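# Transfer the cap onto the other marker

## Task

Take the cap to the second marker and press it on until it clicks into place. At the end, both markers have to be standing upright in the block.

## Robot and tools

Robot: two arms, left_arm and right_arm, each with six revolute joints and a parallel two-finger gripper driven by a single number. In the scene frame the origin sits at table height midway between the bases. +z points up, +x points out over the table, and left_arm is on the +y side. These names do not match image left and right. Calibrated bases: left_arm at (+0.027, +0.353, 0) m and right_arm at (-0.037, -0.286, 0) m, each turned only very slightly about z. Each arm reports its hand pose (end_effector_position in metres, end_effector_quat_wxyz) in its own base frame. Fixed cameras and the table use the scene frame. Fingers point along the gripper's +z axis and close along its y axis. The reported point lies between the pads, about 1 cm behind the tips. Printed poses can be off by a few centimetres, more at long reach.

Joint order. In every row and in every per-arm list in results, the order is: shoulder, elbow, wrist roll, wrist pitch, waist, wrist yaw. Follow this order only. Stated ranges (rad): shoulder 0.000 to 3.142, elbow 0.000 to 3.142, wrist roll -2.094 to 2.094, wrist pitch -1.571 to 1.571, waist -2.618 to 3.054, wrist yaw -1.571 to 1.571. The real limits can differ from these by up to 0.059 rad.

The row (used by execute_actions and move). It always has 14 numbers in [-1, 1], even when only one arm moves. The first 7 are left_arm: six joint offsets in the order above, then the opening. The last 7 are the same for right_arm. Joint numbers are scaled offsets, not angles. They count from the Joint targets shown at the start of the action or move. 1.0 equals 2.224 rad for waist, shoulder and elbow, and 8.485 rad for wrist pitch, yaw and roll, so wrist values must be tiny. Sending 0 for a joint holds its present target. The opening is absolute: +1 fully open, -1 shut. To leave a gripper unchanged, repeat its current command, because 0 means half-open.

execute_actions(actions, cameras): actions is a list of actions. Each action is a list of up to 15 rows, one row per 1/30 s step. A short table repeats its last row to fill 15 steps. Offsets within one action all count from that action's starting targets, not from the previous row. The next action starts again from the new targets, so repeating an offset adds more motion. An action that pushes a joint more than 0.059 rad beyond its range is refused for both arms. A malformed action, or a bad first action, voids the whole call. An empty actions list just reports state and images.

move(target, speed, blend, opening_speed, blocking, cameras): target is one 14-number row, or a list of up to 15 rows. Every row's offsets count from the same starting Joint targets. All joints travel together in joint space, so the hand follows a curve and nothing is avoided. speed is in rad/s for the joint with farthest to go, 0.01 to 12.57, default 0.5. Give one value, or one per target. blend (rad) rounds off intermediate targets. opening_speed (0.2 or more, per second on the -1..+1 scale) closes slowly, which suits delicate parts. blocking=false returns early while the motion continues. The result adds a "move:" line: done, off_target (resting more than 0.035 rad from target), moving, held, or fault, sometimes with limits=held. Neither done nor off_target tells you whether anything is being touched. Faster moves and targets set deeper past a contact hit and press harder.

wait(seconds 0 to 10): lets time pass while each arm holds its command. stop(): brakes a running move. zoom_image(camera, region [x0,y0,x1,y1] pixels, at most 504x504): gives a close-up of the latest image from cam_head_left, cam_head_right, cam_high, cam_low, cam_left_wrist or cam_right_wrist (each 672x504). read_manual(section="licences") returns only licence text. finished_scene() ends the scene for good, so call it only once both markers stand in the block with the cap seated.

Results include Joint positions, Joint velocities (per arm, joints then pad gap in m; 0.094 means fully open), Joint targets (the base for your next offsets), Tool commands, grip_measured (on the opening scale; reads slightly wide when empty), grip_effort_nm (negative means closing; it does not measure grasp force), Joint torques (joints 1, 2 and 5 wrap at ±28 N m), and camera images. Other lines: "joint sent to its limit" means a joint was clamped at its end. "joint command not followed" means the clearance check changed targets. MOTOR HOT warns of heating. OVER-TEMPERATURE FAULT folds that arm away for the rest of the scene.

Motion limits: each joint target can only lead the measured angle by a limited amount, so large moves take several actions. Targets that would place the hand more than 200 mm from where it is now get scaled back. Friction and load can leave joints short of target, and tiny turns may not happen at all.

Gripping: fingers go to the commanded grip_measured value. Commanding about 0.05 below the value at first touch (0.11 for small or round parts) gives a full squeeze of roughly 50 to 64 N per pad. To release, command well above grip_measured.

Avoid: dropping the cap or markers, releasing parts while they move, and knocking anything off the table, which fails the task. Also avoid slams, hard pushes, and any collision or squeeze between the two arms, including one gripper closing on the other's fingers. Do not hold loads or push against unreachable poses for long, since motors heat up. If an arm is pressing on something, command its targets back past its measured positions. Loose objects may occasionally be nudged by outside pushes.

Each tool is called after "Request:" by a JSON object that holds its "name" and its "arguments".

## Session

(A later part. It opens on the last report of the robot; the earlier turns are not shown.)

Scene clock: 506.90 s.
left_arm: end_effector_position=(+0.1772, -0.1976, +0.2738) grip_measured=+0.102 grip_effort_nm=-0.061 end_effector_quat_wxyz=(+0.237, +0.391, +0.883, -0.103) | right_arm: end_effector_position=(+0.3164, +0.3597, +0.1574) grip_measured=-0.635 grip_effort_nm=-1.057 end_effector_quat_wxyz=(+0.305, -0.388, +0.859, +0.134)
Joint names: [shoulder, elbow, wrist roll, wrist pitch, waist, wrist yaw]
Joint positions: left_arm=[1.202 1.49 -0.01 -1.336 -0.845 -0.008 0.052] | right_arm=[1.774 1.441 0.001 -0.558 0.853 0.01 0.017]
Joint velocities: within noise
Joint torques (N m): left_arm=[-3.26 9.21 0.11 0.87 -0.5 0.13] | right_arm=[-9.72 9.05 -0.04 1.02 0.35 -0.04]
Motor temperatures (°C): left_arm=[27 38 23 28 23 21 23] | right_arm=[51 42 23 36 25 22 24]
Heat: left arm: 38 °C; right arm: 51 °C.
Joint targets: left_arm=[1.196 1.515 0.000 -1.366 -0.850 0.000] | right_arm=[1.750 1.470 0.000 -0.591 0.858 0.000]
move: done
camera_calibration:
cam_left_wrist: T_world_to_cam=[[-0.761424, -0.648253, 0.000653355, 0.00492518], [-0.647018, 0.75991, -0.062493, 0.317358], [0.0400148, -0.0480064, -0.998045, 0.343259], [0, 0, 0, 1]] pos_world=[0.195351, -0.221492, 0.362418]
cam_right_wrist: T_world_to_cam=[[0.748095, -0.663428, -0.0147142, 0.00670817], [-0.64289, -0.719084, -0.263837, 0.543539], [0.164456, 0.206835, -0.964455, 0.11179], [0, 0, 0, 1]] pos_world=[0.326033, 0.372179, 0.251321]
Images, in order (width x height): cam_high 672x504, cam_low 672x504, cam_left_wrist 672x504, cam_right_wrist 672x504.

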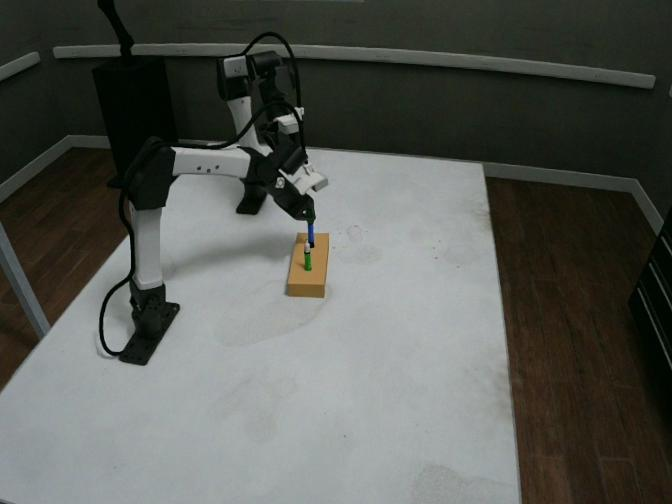

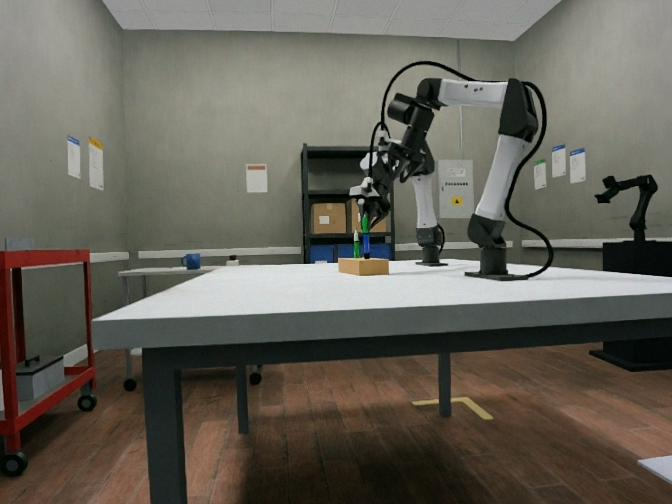

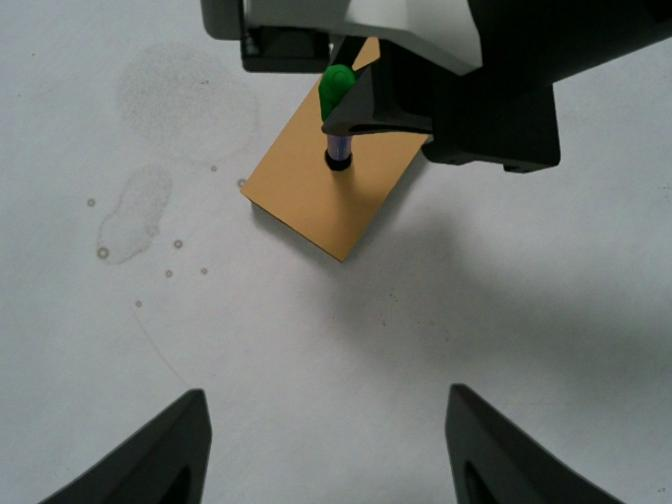

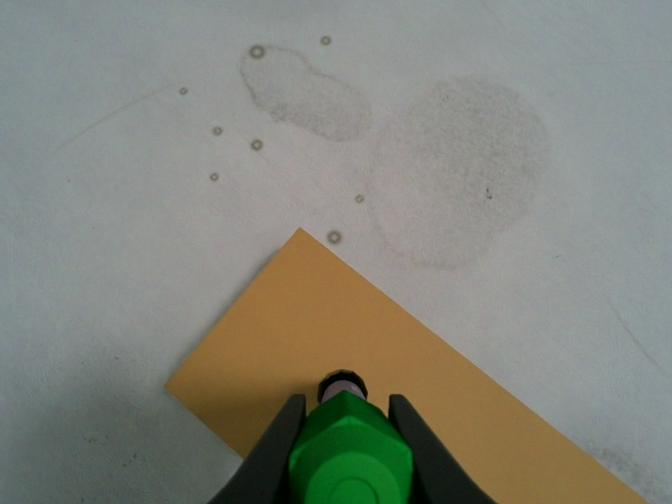

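Request:
{"name": "move", "arguments": {"target": [[0.051, -0.1233, 0.0031, 0.0659, 0.3147, 0.0177, 0.0, 0, 0, 0, 0, 0, 0, -0.7], [0.2549, -0.6165, 0.01544, 0.3293, 0.3147, 0.0883, 0.0, 0, 0, 0, 0, 0, 0, -0.7], [0.2549, -0.6165, 0.01544, 0.3293, 0.1839, 0.0883, 0.0, 0, 0, 0, 0, 0, 0, -0.7]], "speed": [1.0, 1.4, 0.5], "blend": 0.15, "cameras": ["cam_left_wrist", "cam_right_wrist", "cam_high", "cam_low", "cam_head_left", "cam_head_right"]}}

Scene clock: 554.60 s.
left_arm: end_effector_position=(+0.2369, -0.2389, +0.0786) grip_measured=+0.002 grip_effort_nm=-0.056 end_effector_quat_wxyz=(+0.519, +0.409, +0.649, -0.378) | right_arm: end_effector_position=(+0.3164, +0.3597, +0.1574) grip_measured=-0.635 grip_effort_nm=-1.057 end_effector_quat_wxyz=(+0.305, -0.388, +0.859, +0.134)
Joint names: [shoulder, elbow, wrist roll, wrist pitch, waist, wrist yaw]
Joint positions: left_arm=[1.752 0.153 0.097 1.357 -0.438 0.74 0.047] | right_arm=[1.774 1.441 0.001 -0.558 0.853 0.01 0.017]
Joint velocities: within noise
Joint torques (N m): left_arm=[-3.81 2.52 0.23 2.36 -0.43 0.23] | right_arm=[-9.88 8.88 -0.05 1.01 0.29 -0.05]
Motor temperatures (°C): left_arm=[27 38 23 29 23 21 23] | right_arm=[53 42 23 36 25 22 25]
Heat: left arm: 38 °C; right arm: 53 °C.
Joint targets: left_arm=[1.763 0.144 0.131 1.428 -0.441 0.749] | right_arm=[1.750 1.470 0.000 -0.591 0.858 0.000]
move: off_target (left_arm); blend cut to 0.1455 rad at target 2; left_arm: the wrist pitch is farthest, 0.071 rad from its target
camera_calibration:
cam_left_wrist: T_world_to_cam=[[-0.932767, -0.35794, 0.0427018, 0.130412], [-0.245035, 0.542699, -0.80339, 0.286229], [0.264392, -0.75984, -0.59392, -0.11088], [0, 0, 0, 1]] pos_world=[0.221096, -0.192908, 0.158531]
cam_right_wrist: T_world_to_cam=[[0.748095, -0.663428, -0.0147142, 0.00670817], [-0.64289, -0.719084, -0.263837, 0.543539], [0.164456, 0.206835, -0.964455, 0.11179], [0, 0, 0, 1]] pos_world=[0.326033, 0.372179, 0.251321]

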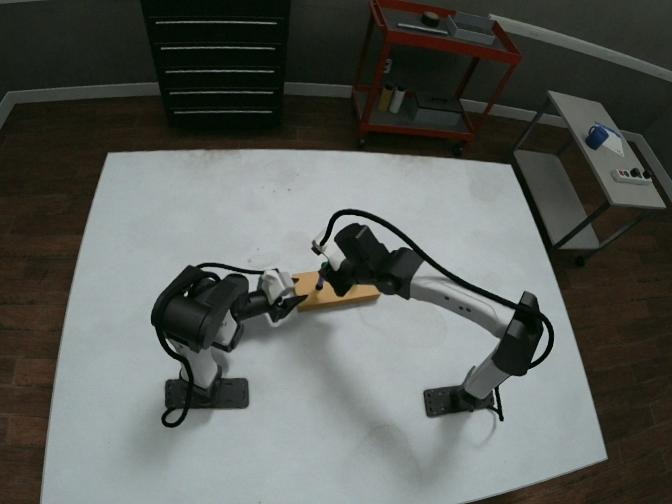

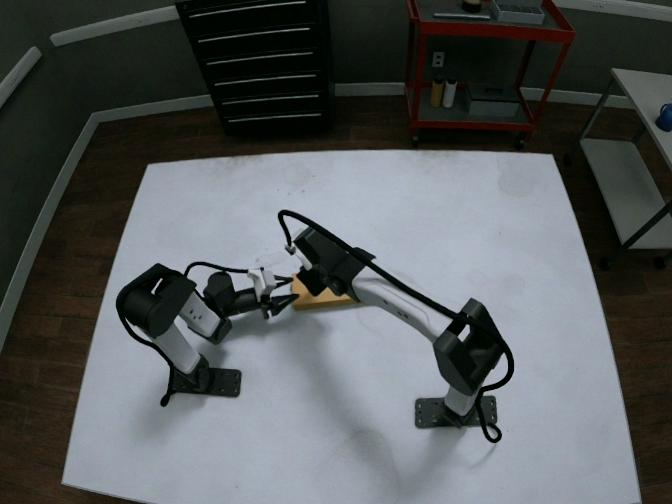

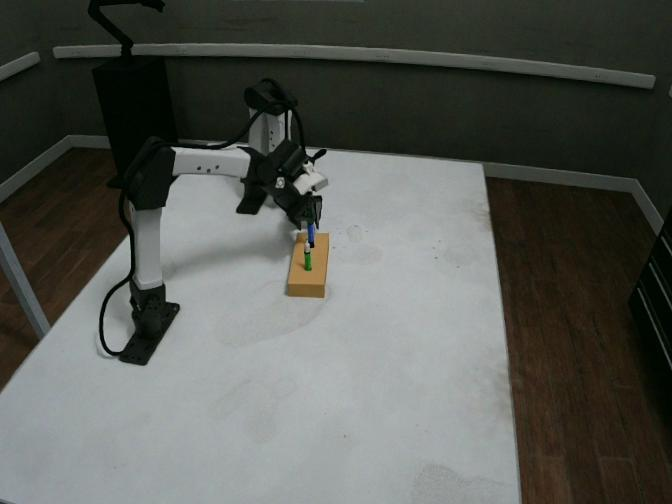

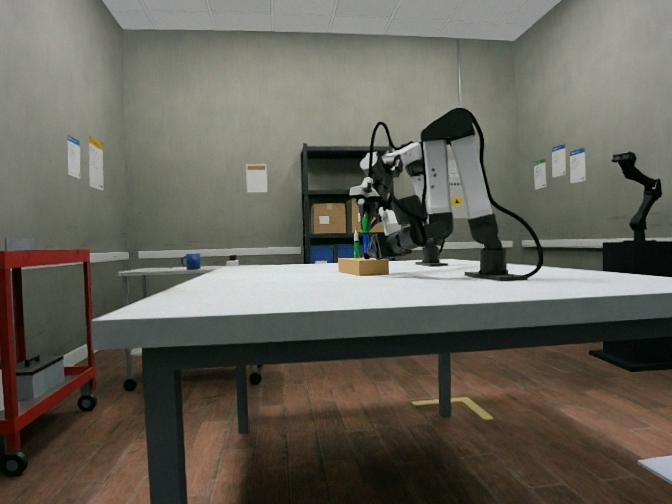

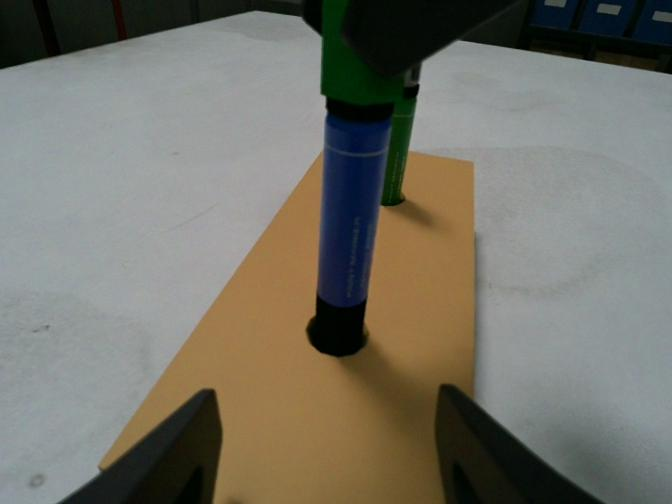

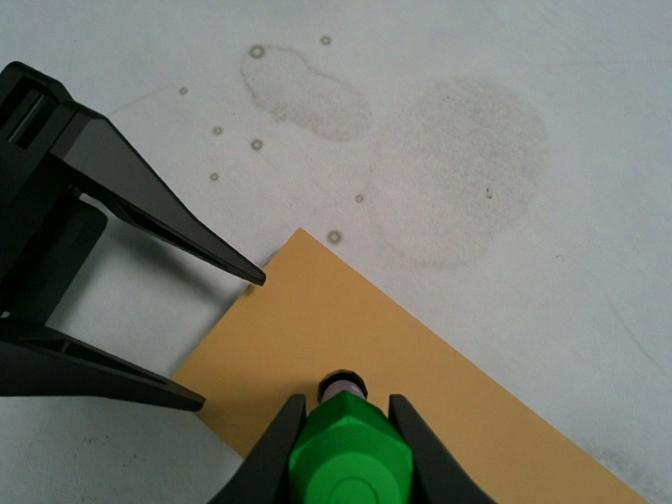

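Request:
{"name": "move", "arguments": {"target": [0.0404, 0.0451, -0.0002, 0.0055, -0.0453, -0.01216, 0.0, 0, 0, 0, 0, 0, 0, -0.7], "speed": 0.25, "cameras": ["cam_left_wrist", "cam_right_wrist", "cam_low"]}}

Scene clock: 605.37 s.
left_arm: end_effector_position=(+0.2420, -0.2671, +0.0721) grip_measured=+0.002 grip_effort_nm=-0.056 end_effector_quat_wxyz=(+0.517, +0.423, +0.642, -0.376) | right_arm: end_effector_position=(+0.3164, +0.3597, +0.1574) grip_measured=-0.635 grip_effort_nm=-1.062 end_effector_quat_wxyz=(+0.305, -0.388, +0.859, +0.134)
Joint names: [shoulder, elbow, wrist roll, wrist pitch, waist, wrist yaw]
Joint positions: left_arm=[1.841 0.23 0.097 1.377 -0.538 0.66 0.047] | right_arm=[1.774 1.441 0.001 -0.558 0.853 0.01 0.017]
Joint velocities: within noise
Joint torques (N m): left_arm=[-4.46 4.77 0.24 2.63 -0.38 -0.04] | right_arm=[-9.77 8.99 -0.06 1.01 0.29 -0.05]
Motor temperatures (°C): left_arm=[27 32 23 36 23 21 23] | right_arm=[55 43 23 36 25 22 25]
Heat: left arm: 36 °C; right arm: 55 °C.
Joint targets: left_arm=[1.853 0.244 0.129 1.474 -0.542 0.646] | right_arm=[1.750 1.470 0.000 -0.591 0.858 0.000]
move: off_target (left_arm); left_arm: the wrist pitch is farthest, 0.098 rad from its target
camera_calibration:
cam_left_wrist: T_world_to_cam=[[-0.941076, -0.337374, 0.0235662, 0.134278], [-0.220187, 0.558321, -0.799872, 0.295594], [0.256698, -0.757929, -0.599708, -0.134644], [0, 0, 0, 1]] pos_world=[0.226014, -0.221785, 0.152526]
cam_right_wrist: T_world_to_cam=[[0.748095, -0.663428, -0.0147142, 0.00670817], [-0.64289, -0.719084, -0.263837, 0.543539], [0.164456, 0.206835, -0.964455, 0.11179], [0, 0, 0, 1]] pos_world=[0.326033, 0.372179, 0.251321]
Images, in order (width x height): cam_low 672x504, cam_left_wrist 672x504, cam_right_wrist 672x504.

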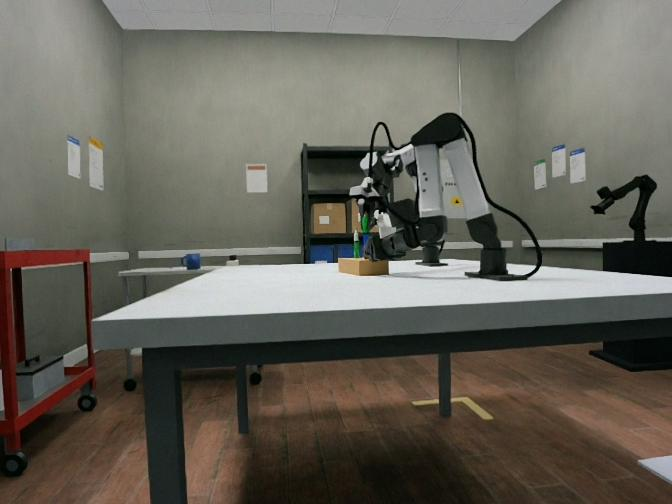

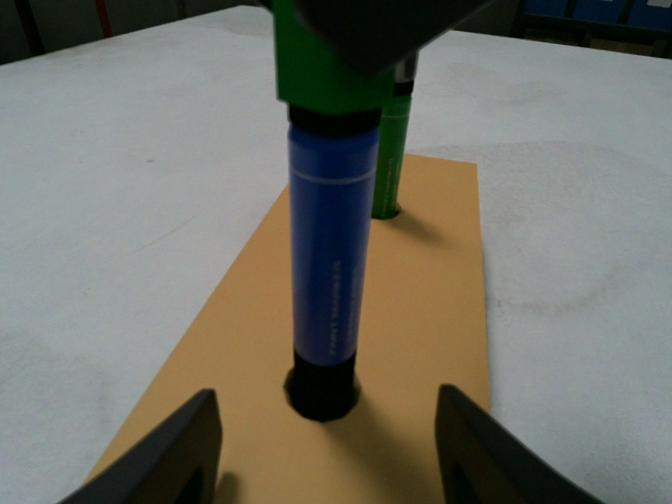

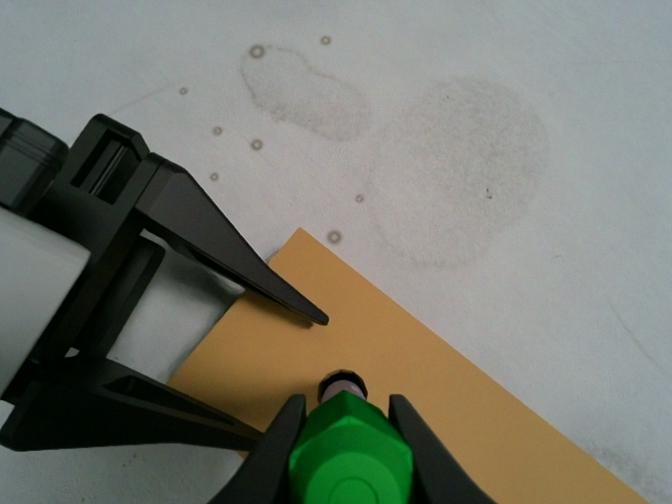

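Request:
{"name": "move", "arguments": {"target": [0.0031, 0.0319, 0.0019, -0.0005, -0.0292, -0.00837, 0.0, 0, 0, 0, 0, 0, 0, -0.7], "speed": 0.15, "cameras": ["cam_left_wrist", "cam_right_wrist", "cam_low"]}}

Scene clock: 628.97 s.
left_arm: end_effector_position=(+0.2520, -0.2891, +0.0872) grip_measured=+0.002 grip_effort_nm=-0.056 end_effector_quat_wxyz=(+0.544, +0.431, +0.620, -0.365) | right_arm: end_effector_position=(+0.3164, +0.3597, +0.1574) grip_measured=-0.635 grip_effort_nm=-1.053 end_effector_quat_wxyz=(+0.305, -0.388, +0.859, +0.134)
Joint names: [shoulder, elbow, wrist roll, wrist pitch, waist, wrist yaw]
Joint positions: left_arm=[1.847 0.299 0.113 1.377 -0.602 0.59 0.047] | right_arm=[1.774 1.441 0.001 -0.558 0.853 0.01 0.017]
Joint velocities: within noise
Joint torques (N m): left_arm=[-4.93 5.24 0.19 2.63 -0.5 -0.06] | right_arm=[-9.73 8.95 -0.05 0.99 0.39 -0.02]
Motor temperatures (°C): left_arm=[28 31 23 39 23 21 23] | right_arm=[56 43 23 36 25 22 25]
Heat: left arm: 39 °C; right arm: 56 °C.
Joint targets: left_arm=[1.860 0.315 0.146 1.470 -0.607 0.575] | right_arm=[1.750 1.470 0.000 -0.591 0.858 0.000]
move: off_target (left_arm); left_arm: the wrist pitch is farthest, 0.093 rad from its target
camera_calibration:
cam_left_wrist: T_world_to_cam=[[-0.939553, -0.339905, -0.0412935, 0.140434], [-0.160677, 0.544175, -0.823441, 0.305057], [0.302363, -0.767032, -0.565897, -0.161951], [0, 0, 0, 1]] pos_world=[0.229929, -0.242491, 0.165348]
cam_right_wrist: T_world_to_cam=[[0.748095, -0.663428, -0.0147142, 0.00670817], [-0.64289, -0.719084, -0.263837, 0.543539], [0.164456, 0.206835, -0.964455, 0.11179], [0, 0, 0, 1]] pos_world=[0.326033, 0.372179, 0.251321]
Images, in order (width x height): cam_low 672x504, cam_left_wrist 672x504, cam_right_wrist 672x504.

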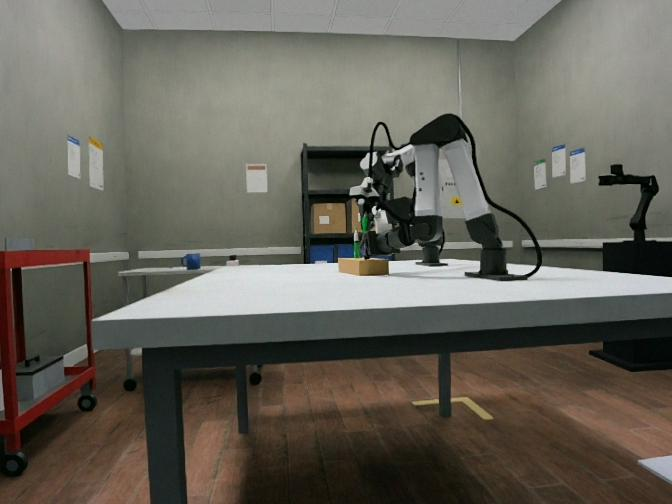

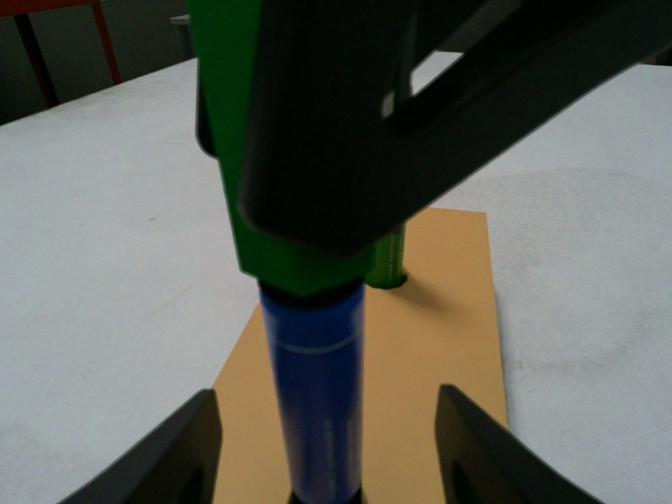

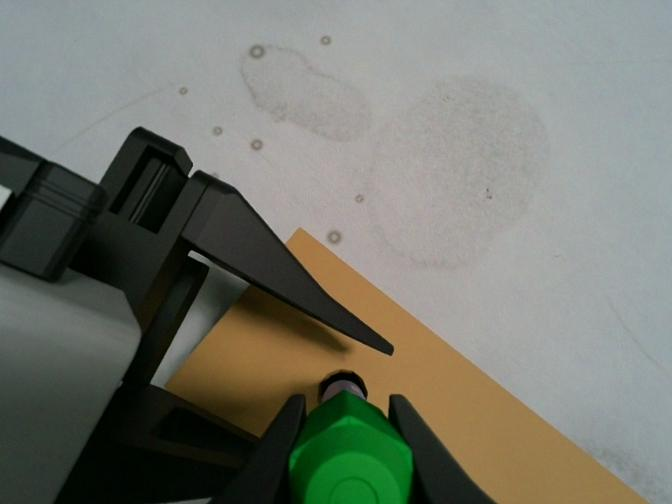

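Request:
{"name": "move", "arguments": {"target": [0, 0, 0, 0, 0, 0, -0.85, 0, 0, 0, 0, 0, 0, -0.7], "opening_speed": 0.5, "cameras": ["cam_left_wrist", "cam_right_wrist", "cam_low"]}}

Scene clock: 640.83 s.
left_arm: end_effector_position=(+0.2515, -0.2893, +0.0872) grip_measured=-0.696 grip_effort_nm=-0.984 end_effector_quat_wxyz=(+0.544, +0.432, +0.619, -0.366) | right_arm: end_effector_position=(+0.3164, +0.3597, +0.1574) grip_measured=-0.635 grip_effort_nm=-1.057 end_effector_quat_wxyz=(+0.305, -0.388, +0.859, +0.134)
Joint names: [shoulder, elbow, wrist roll, wrist pitch, waist, wrist yaw]
Joint positions: left_arm=[1.847 0.299 0.113 1.377 -0.602 0.593 0.014] | right_arm=[1.774 1.441 0.001 -0.558 0.853 0.01 0.017]
Joint velocities: within noise
Joint torques (N m): left_arm=[-4.77 5.27 0.24 2.64 -0.44 -0.07] | right_arm=[-9.81 8.95 -0.04 0.99 0.35 -0.03]
Motor temperatures (°C): left_arm=[28 31 23 40 23 21 23] | right_arm=[56 44 23 36 25 22 25]
Heat: left arm: 40 °C; right arm: 56 °C.
Joint targets: left_arm=[1.860 0.315 0.146 1.470 -0.607 0.575] | right_arm=[1.750 1.470 0.000 -0.591 0.858 0.000]
move: off_target (left_arm); left_arm: the wrist pitch is farthest, 0.093 rad from its target
camera_calibration:
cam_left_wrist: T_world_to_cam=[[-0.940594, -0.337063, -0.040884, 0.140982], [-0.159234, 0.544258, -0.823667, 0.304788], [0.299879, -0.768226, -0.565598, -0.161704], [0, 0, 0, 1]] pos_world=[0.229631, -0.242589, 0.165348]
cam_right_wrist: T_world_to_cam=[[0.748095, -0.663428, -0.0147142, 0.00670817], [-0.64289, -0.719084, -0.263837, 0.543539], [0.164456, 0.206835, -0.964455, 0.11179], [0, 0, 0, 1]] pos_world=[0.326033, 0.372179, 0.251321]
Images, in order (width x height): cam_low 672x504, cam_left_wrist 672x504, cam_right_wrist 672x504.

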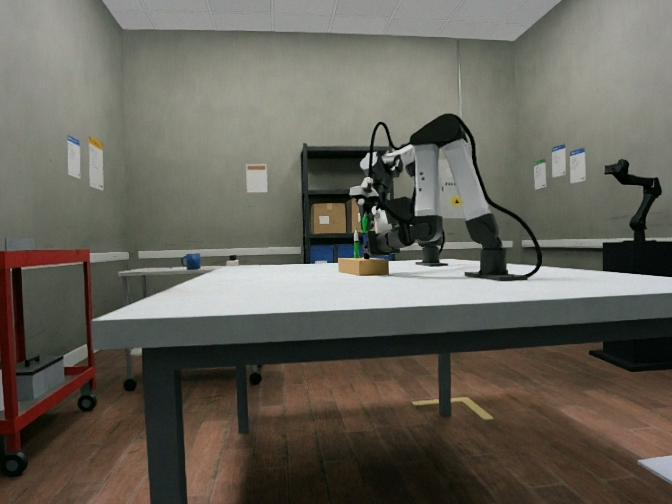

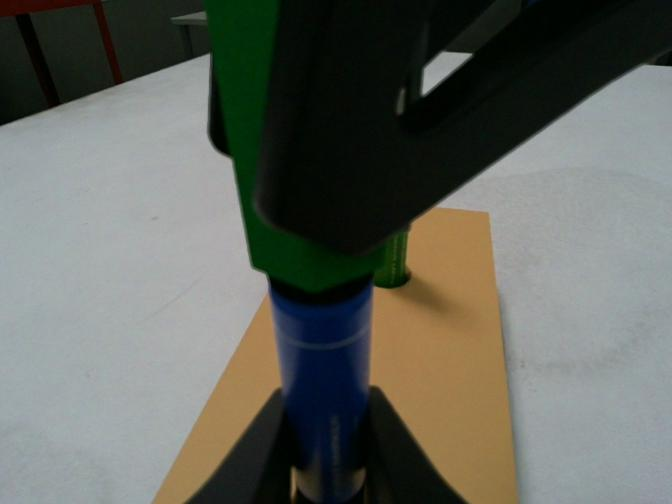

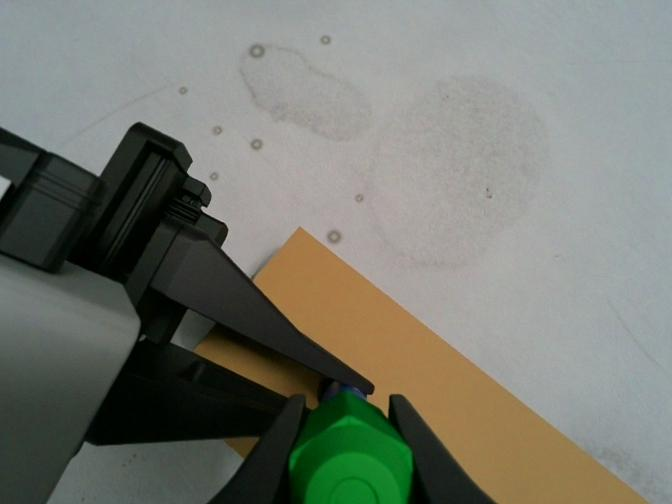

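Request:
{"name": "move", "arguments": {"target": [0, 0, 0, 0, 0, 0, -0.85, -0.002, 0.0333, 0, -0.00924, 0, 0, -0.7], "speed": 0.06, "cameras": ["cam_left_wrist", "cam_right_wrist", "cam_low"]}}

Scene clock: 659.00 s.
left_arm: end_effector_position=(+0.2517, -0.2922, +0.0934) grip_measured=-0.697 grip_effort_nm=-0.999 end_effector_quat_wxyz=(+0.553, +0.436, +0.608, -0.368) | right_arm: end_effector_position=(+0.3126, +0.3546, +0.1653) grip_measured=-0.635 grip_effort_nm=-1.062 end_effector_quat_wxyz=(+0.290, -0.390, +0.865, +0.125)
Joint names: [shoulder, elbow, wrist roll, wrist pitch, waist, wrist yaw]
Joint positions: left_arm=[1.847 0.307 0.117 1.396 -0.606 0.599 0.014] | right_arm=[1.774 1.495 0.001 -0.649 0.853 0.013 0.017]
Joint velocities: within noise
Joint torques (N m): left_arm=[-4.79 4.44 0.17 2.46 -0.08 -0.03] | right_arm=[-10.14 10.62 -0.01 1.08 0.24 -0.1]
Motor temperatures (°C): left_arm=[29 32 23 42 23 21 24] | right_arm=[57 44 23 36 25 22 25]
Heat: left arm: 42 °C; right arm: 57 °C.
Joint targets: left_arm=[1.860 0.315 0.146 1.470 -0.607 0.575] | right_arm=[1.745 1.544 0.000 -0.670 0.858 0.000]
move: off_target (left_arm, right_arm); left_arm: the wrist pitch is farthest, 0.074 rad from its target; right_arm: the elbow is farthest, 0.049 rad from its target
camera_calibration:
cam_left_wrist: T_world_to_cam=[[-0.942793, -0.327949, -0.0599295, 0.145409], [-0.132775, 0.53426, -0.834828, 0.302961], [0.305799, -0.779112, -0.54724, -0.16687], [0, 0, 0, 1]] pos_world=[0.228345, -0.244184, 0.170316]
cam_right_wrist: T_world_to_cam=[[0.746504, -0.665273, -0.0119736, 0.00697488], [-0.649852, -0.725099, -0.22787, 0.537927], [0.142914, 0.177887, -0.973618, 0.139558], [0, 0, 0, 1]] pos_world=[0.324421, 0.369865, 0.258537]
Images, in order (width x height): cam_low 672x504, cam_left_wrist 672x504, cam_right_wrist 672x504.

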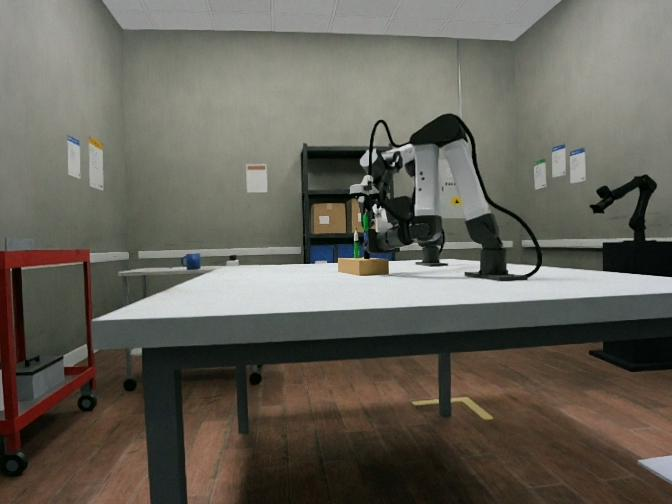

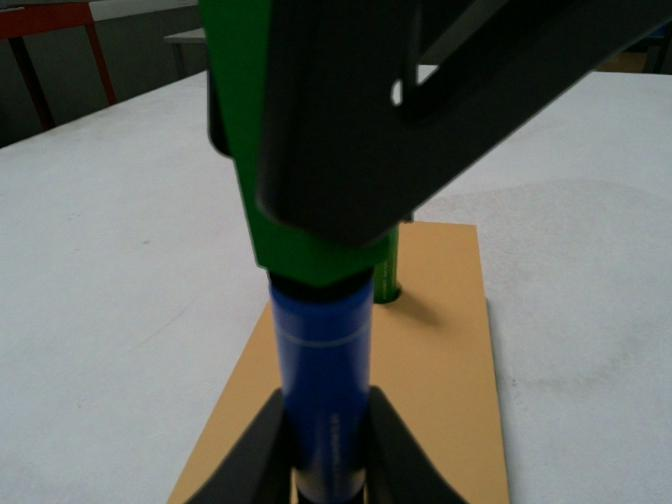

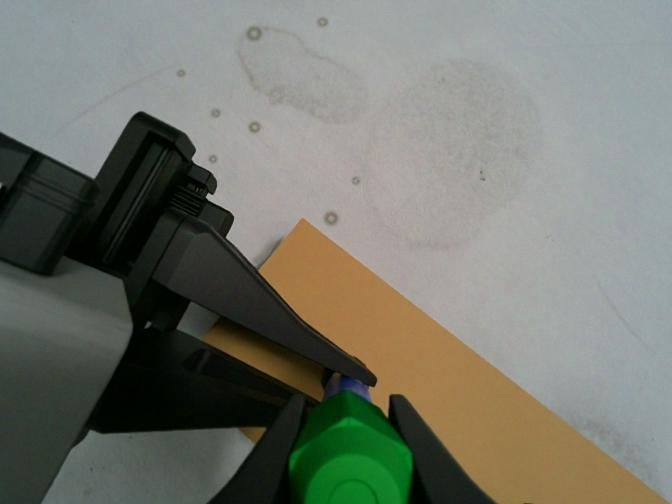

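Request:
{"name": "move", "arguments": {"target": [[0, 0, 0, 0, 0, 0, -0.85, 0.0022, -0.0333, 0, 0.00931, 0, 0, -0.7], [0, 0, 0, 0, 0, 0, -0.85, 0.0022, -0.0333, 0, 0.00931, 0, 0, -0.45], [0, 0, 0, 0, 0, 0, -0.85, 0.1093, 0.165, 0, -0.04726, 0, 0, -0.45]], "speed": [0.1, 0.1, 0.25], "cameras": ["cam_left_wrist", "cam_right_wrist", "cam_low"]}}

Request:
{"name": "zoom_image", "arguments": {"camera": "cam_low", "region": [300, 180, 420, 290]}}

Scene clock: 768.57 s.
left_arm: end_effector_position=(+0.2517, -0.2922, +0.0934) grip_measured=-0.697 grip_effort_nm=-0.994 end_effector_quat_wxyz=(+0.553, +0.436, +0.608, -0.368) | right_arm: end_effector_position=(+0.3150, +0.3585, +0.1716) grip_measured=-0.452 grip_effort_nm=0.071 end_effector_quat_wxyz=(+0.200, -0.402, +0.889, +0.086)
Joint names: [shoulder, elbow, wrist roll, wrist pitch, waist, wrist yaw]
Joint positions: left_arm=[1.847 0.307 0.117 1.396 -0.606 0.599 0.014] | right_arm=[1.973 1.884 0.001 -1.043 0.853 0.008 0.026]
Joint velocities: within noise
Joint torques (N m): left_arm=[-5.04 4.48 0.22 2.5 -0.18 -0.07] | right_arm=[-7.86 8.46 -0.02 0.71 0.28 -0.09]
Motor temperatures (°C): left_arm=[30 30 23 50 23 21 26] | right_arm=[60 47 23 36 25 22 25]
Heat: left arm: 50 °C; right arm: 60 °C.
Joint targets: left_arm=[1.860 0.315 0.146 1.470 -0.607 0.575] | right_arm=[1.988 1.911 0.000 -1.071 0.858 0.000]
move: off_target (left_arm); target 2's new numbers were sent with right_arm's wrist pitch 0.044 rad from that target; left_arm: the wrist pitch is farthest, 0.074 rad from its target
camera_calibration:
cam_left_wrist: T_world_to_cam=[[-0.942793, -0.327949, -0.0599295, 0.145409], [-0.132775, 0.53426, -0.834828, 0.302961], [0.305799, -0.779112, -0.54724, -0.16687], [0, 0, 0, 1]] pos_world=[0.228345, -0.244184, 0.170316]
cam_right_wrist: T_world_to_cam=[[0.74631, -0.665455, -0.0138416, 0.00832645], [-0.665565, -0.745901, -0.0256, 0.521403], [0.00671114, 0.028318, -0.999576, 0.245568], [0, 0, 0, 1]] pos_world=[0.339165, 0.387502, 0.258927]
Images, in order (width x height): cam_low 672x504, cam_left_wrist 672x504, cam_right_wrist 672x504.

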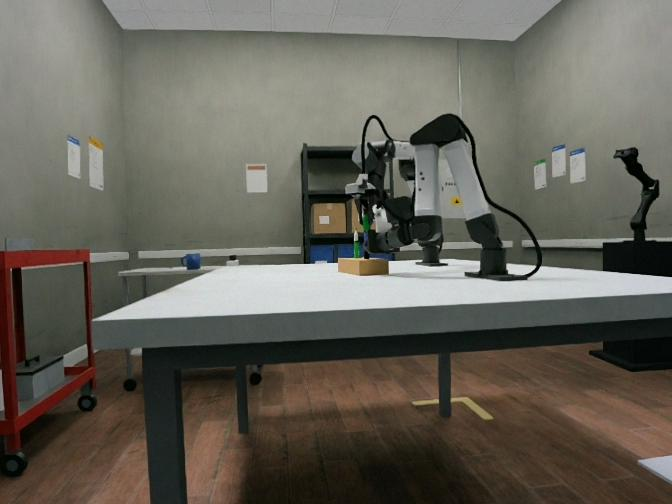

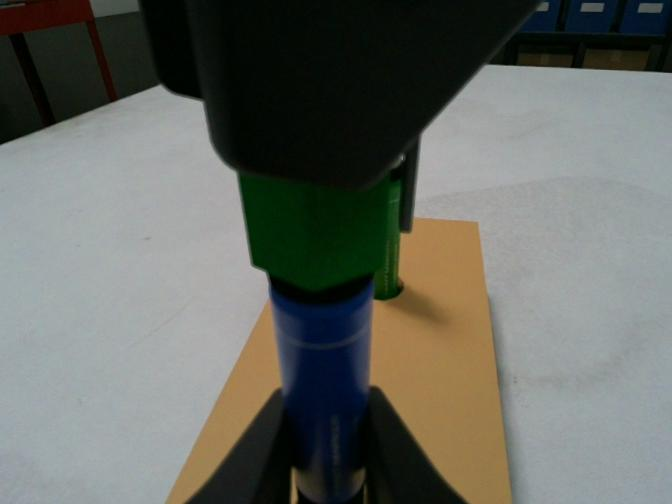

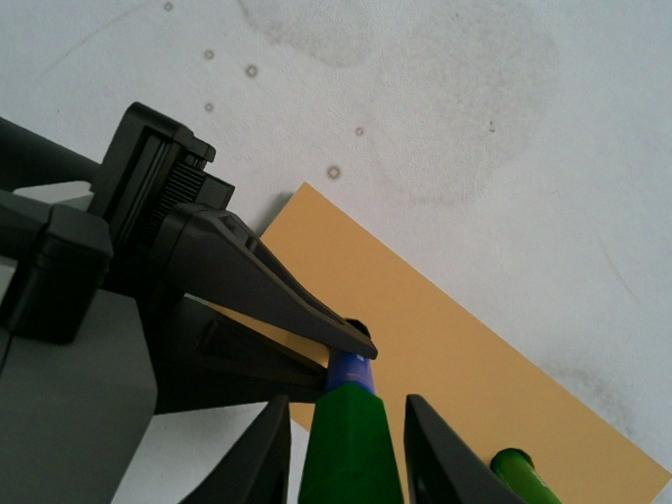

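Scaled by 4.200 from the camera's 672x504 image, which has a finer 960x720 frame.

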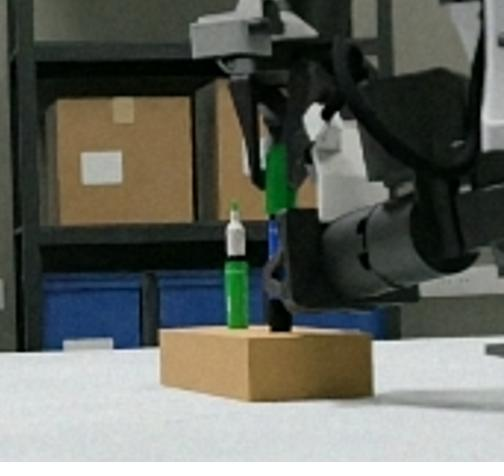

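Request:
{"name": "move", "arguments": {"target": [0, 0, 0, 0, 0, 0, -0.85, 0, 0, 0, 0, 0, 0, -0.72], "opening_speed": 0.5, "cameras": ["cam_right_wrist"]}}

Scene clock: 777.70 s.
left_arm: end_effector_position=(+0.2517, -0.2922, +0.0934) grip_measured=-0.697 grip_effort_nm=-0.994 end_effector_quat_wxyz=(+0.553, +0.436, +0.608, -0.368) | right_arm: end_effector_position=(+0.3152, +0.3579, +0.1716) grip_measured=-0.638 grip_effort_nm=-1.048 end_effector_quat_wxyz=(+0.200, -0.402, +0.890, +0.085)
Joint names: [shoulder, elbow, wrist roll, wrist pitch, waist, wrist yaw]
Joint positions: left_arm=[1.847 0.307 0.117 1.396 -0.606 0.599 0.014] | right_arm=[1.973 1.884 0.001 -1.045 0.853 0.011 0.017]
Joint velocities: within noise
Joint torques (N m): left_arm=[-4.9 4.52 0.16 2.44 -0.21 -0.04] | right_arm=[-7.88 8.57 -0.01 0.72 0.29 -0.07]
Motor temperatures (°C): left_arm=[30 30 23 51 23 21 26] | right_arm=[56 48 23 35 25 22 25]
Heat: left arm: 51 °C; right arm: 56 °C.
Joint targets: left_arm=[1.860 0.315 0.146 1.470 -0.607 0.575] | right_arm=[1.988 1.911 0.000 -1.071 0.858 0.000]
move: off_target (left_arm); left_arm: the wrist pitch is farthest, 0.074 rad from its target
camera_calibration:
cam_right_wrist: T_world_to_cam=[[0.745491, -0.666425, -0.0110217, 0.00790841], [-0.666466, -0.745132, -0.0245142, 0.520897], [0.00812424, 0.0256207, -0.999639, 0.246162], [0, 0, 0, 1]] pos_world=[0.339265, 0.3871, 0.258929]
Images, in order (width x height): cam_right_wrist 672x504.

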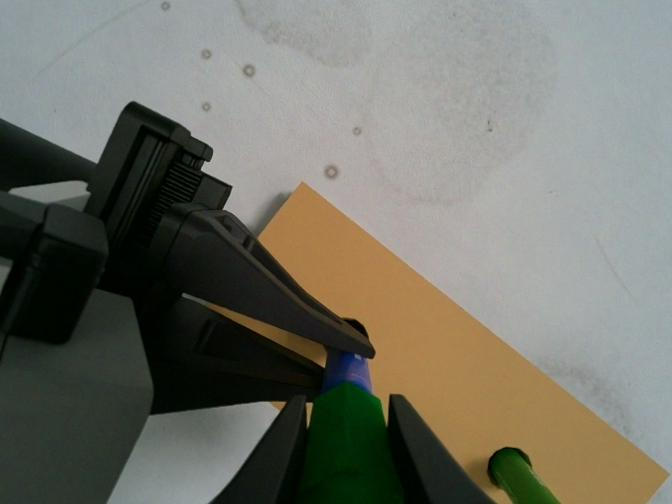

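Request:
{"name": "move", "arguments": {"target": [0, 0, 0, 0, 0, 0, -0.35, 0, 0, 0, 0, 0, 0, -0.72], "opening_speed": 1.0, "cameras": []}}

Request:
{"name": "move", "arguments": {"target": [[0.036, -0.0006, 0, 0.00966, 0, 0, -0.35, 0, 0, 0, 0, 0, 0, -0.72], [0.036, -0.0006, 0, 0.00966, 0, 0, -0.35, -0.0148, -0.0769, 0, 0.02227, 0, 0, -0.72]], "speed": [0.15, 0.12], "cameras": ["cam_left_wrist", "cam_right_wrist", "cam_high"]}}

Request:
{"name": "zoom_image", "arguments": {"camera": "cam_high", "region": [250, 160, 370, 310]}}

Scene clock: 798.93 s.
left_arm: end_effector_position=(+0.2534, -0.2915, +0.0932) grip_measured=-0.352 grip_effort_nm=0.134 end_effector_quat_wxyz=(+0.555, +0.433, +0.610, -0.364) | right_arm: end_effector_position=(+0.3150, +0.3581, +0.1716) grip_measured=-0.638 grip_effort_nm=-1.067 end_effector_quat_wxyz=(+0.199, -0.402, +0.890, +0.085)
Joint names: [shoulder, elbow, wrist roll, wrist pitch, waist, wrist yaw]
Joint positions: left_arm=[1.847 0.307 0.117 1.396 -0.606 0.588 0.03] | right_arm=[1.973 1.884 0.001 -1.045 0.853 0.01 0.017]
Joint velocities: within noise
Joint torques (N m): left_arm=[-4.75 4.59 0.15 2.5 -0.12 -0.04] | right_arm=[-7.82 8.43 0 0.7 0.31 -0.08]
Motor temperatures (°C): left_arm=[30 30 23 52 23 21 26] | right_arm=[51 48 23 34 25 22 25]
Heat: left arm: 52 °C; right arm: 51 °C.
Joint targets: left_arm=[1.860 0.315 0.146 1.470 -0.607 0.575] | right_arm=[1.988 1.911 0.000 -1.071 0.858 0.000]
move: off_target (left_arm); left_arm: the wrist pitch is farthest, 0.074 rad from its target
No camera images: "cameras" was empty.

Scene clock: 801.40 s.
left_arm: end_effector_position=(+0.2507, -0.2915, +0.0751) grip_measured=-0.352 grip_effort_nm=0.134 end_effector_quat_wxyz=(+0.535, +0.436, +0.623, -0.368) | right_arm: end_effector_position=(+0.3171, +0.3598, +0.1431) grip_measured=-0.638 grip_effort_nm=-1.062 end_effector_quat_wxyz=(+0.202, -0.402, +0.889, +0.085)
Joint names: [shoulder, elbow, wrist roll, wrist pitch, waist, wrist yaw]
Joint positions: left_arm=[1.906 0.308 0.117 1.406 -0.606 0.599 0.03] | right_arm=[1.969 1.762 0.001 -0.922 0.853 0.013 0.017]
Joint velocities: within noise
Joint torques (N m): left_arm=[-3.11 4.11 0.15 3.13 -0.14 -0.02] | right_arm=[-10.1 4.6 -0.02 1.38 0.34 -0.09]
Motor temperatures (°C): left_arm=[30 30 23 53 23 21 26] | right_arm=[51 48 23 34 25 22 25]
Heat: left arm: 53 °C; right arm: 51 °C.
Joint targets: left_arm=[1.940 0.314 0.146 1.552 -0.607 0.575] | right_arm=[1.955 1.740 0.000 -0.882 0.858 0.000]
move: off_target (left_arm, right_arm); left_arm: the wrist pitch is farthest, 0.146 rad from its target; right_arm: the wrist pitch is farthest, 0.040 rad from its target
camera_calibration:
cam_left_wrist: T_world_to_cam=[[-0.944574, -0.326745, -0.0318842, 0.142207], [-0.165046, 0.55658, -0.814235, 0.300203], [0.283794, -0.763843, -0.579659, -0.163718], [0, 0, 0, 1]] pos_world=[0.230335, -0.245677, 0.154069]
cam_right_wrist: T_world_to_cam=[[0.745098, -0.666885, -0.0096808, 0.00747315], [-0.666835, -0.744611, -0.0297484, 0.523594], [0.0126303, 0.0286209, -0.999511, 0.215085], [0, 0, 0, 1]] pos_world=[0.340866, 0.388701, 0.230628]
Images, in order (width x height): cam_high 672x504, cam_left_wrist 672x504, cam_right_wrist 672x504.

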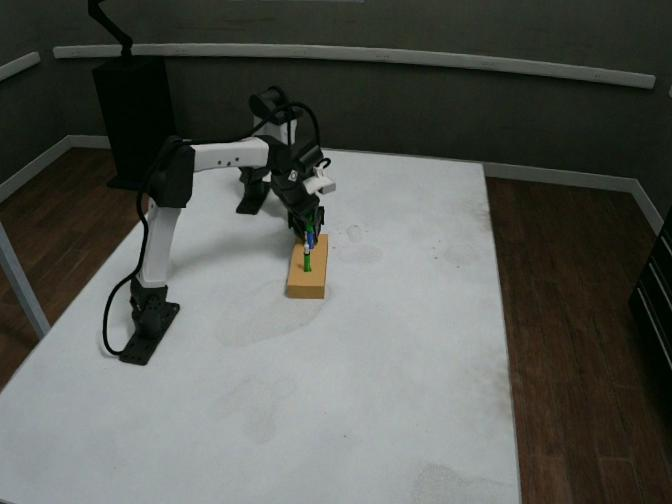

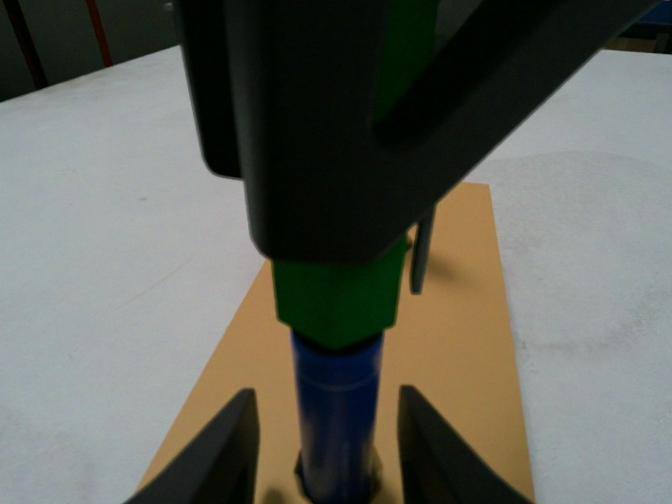

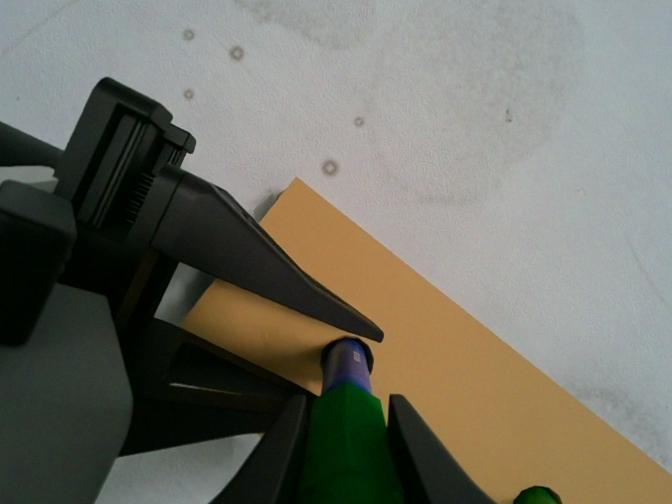

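Scaled by 3.360 from the camera's 672x504 image, which has a finer 960x720 frame.

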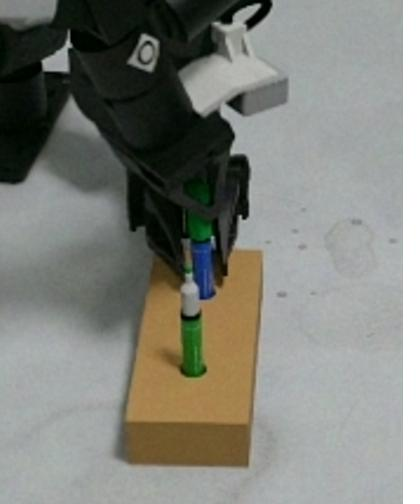

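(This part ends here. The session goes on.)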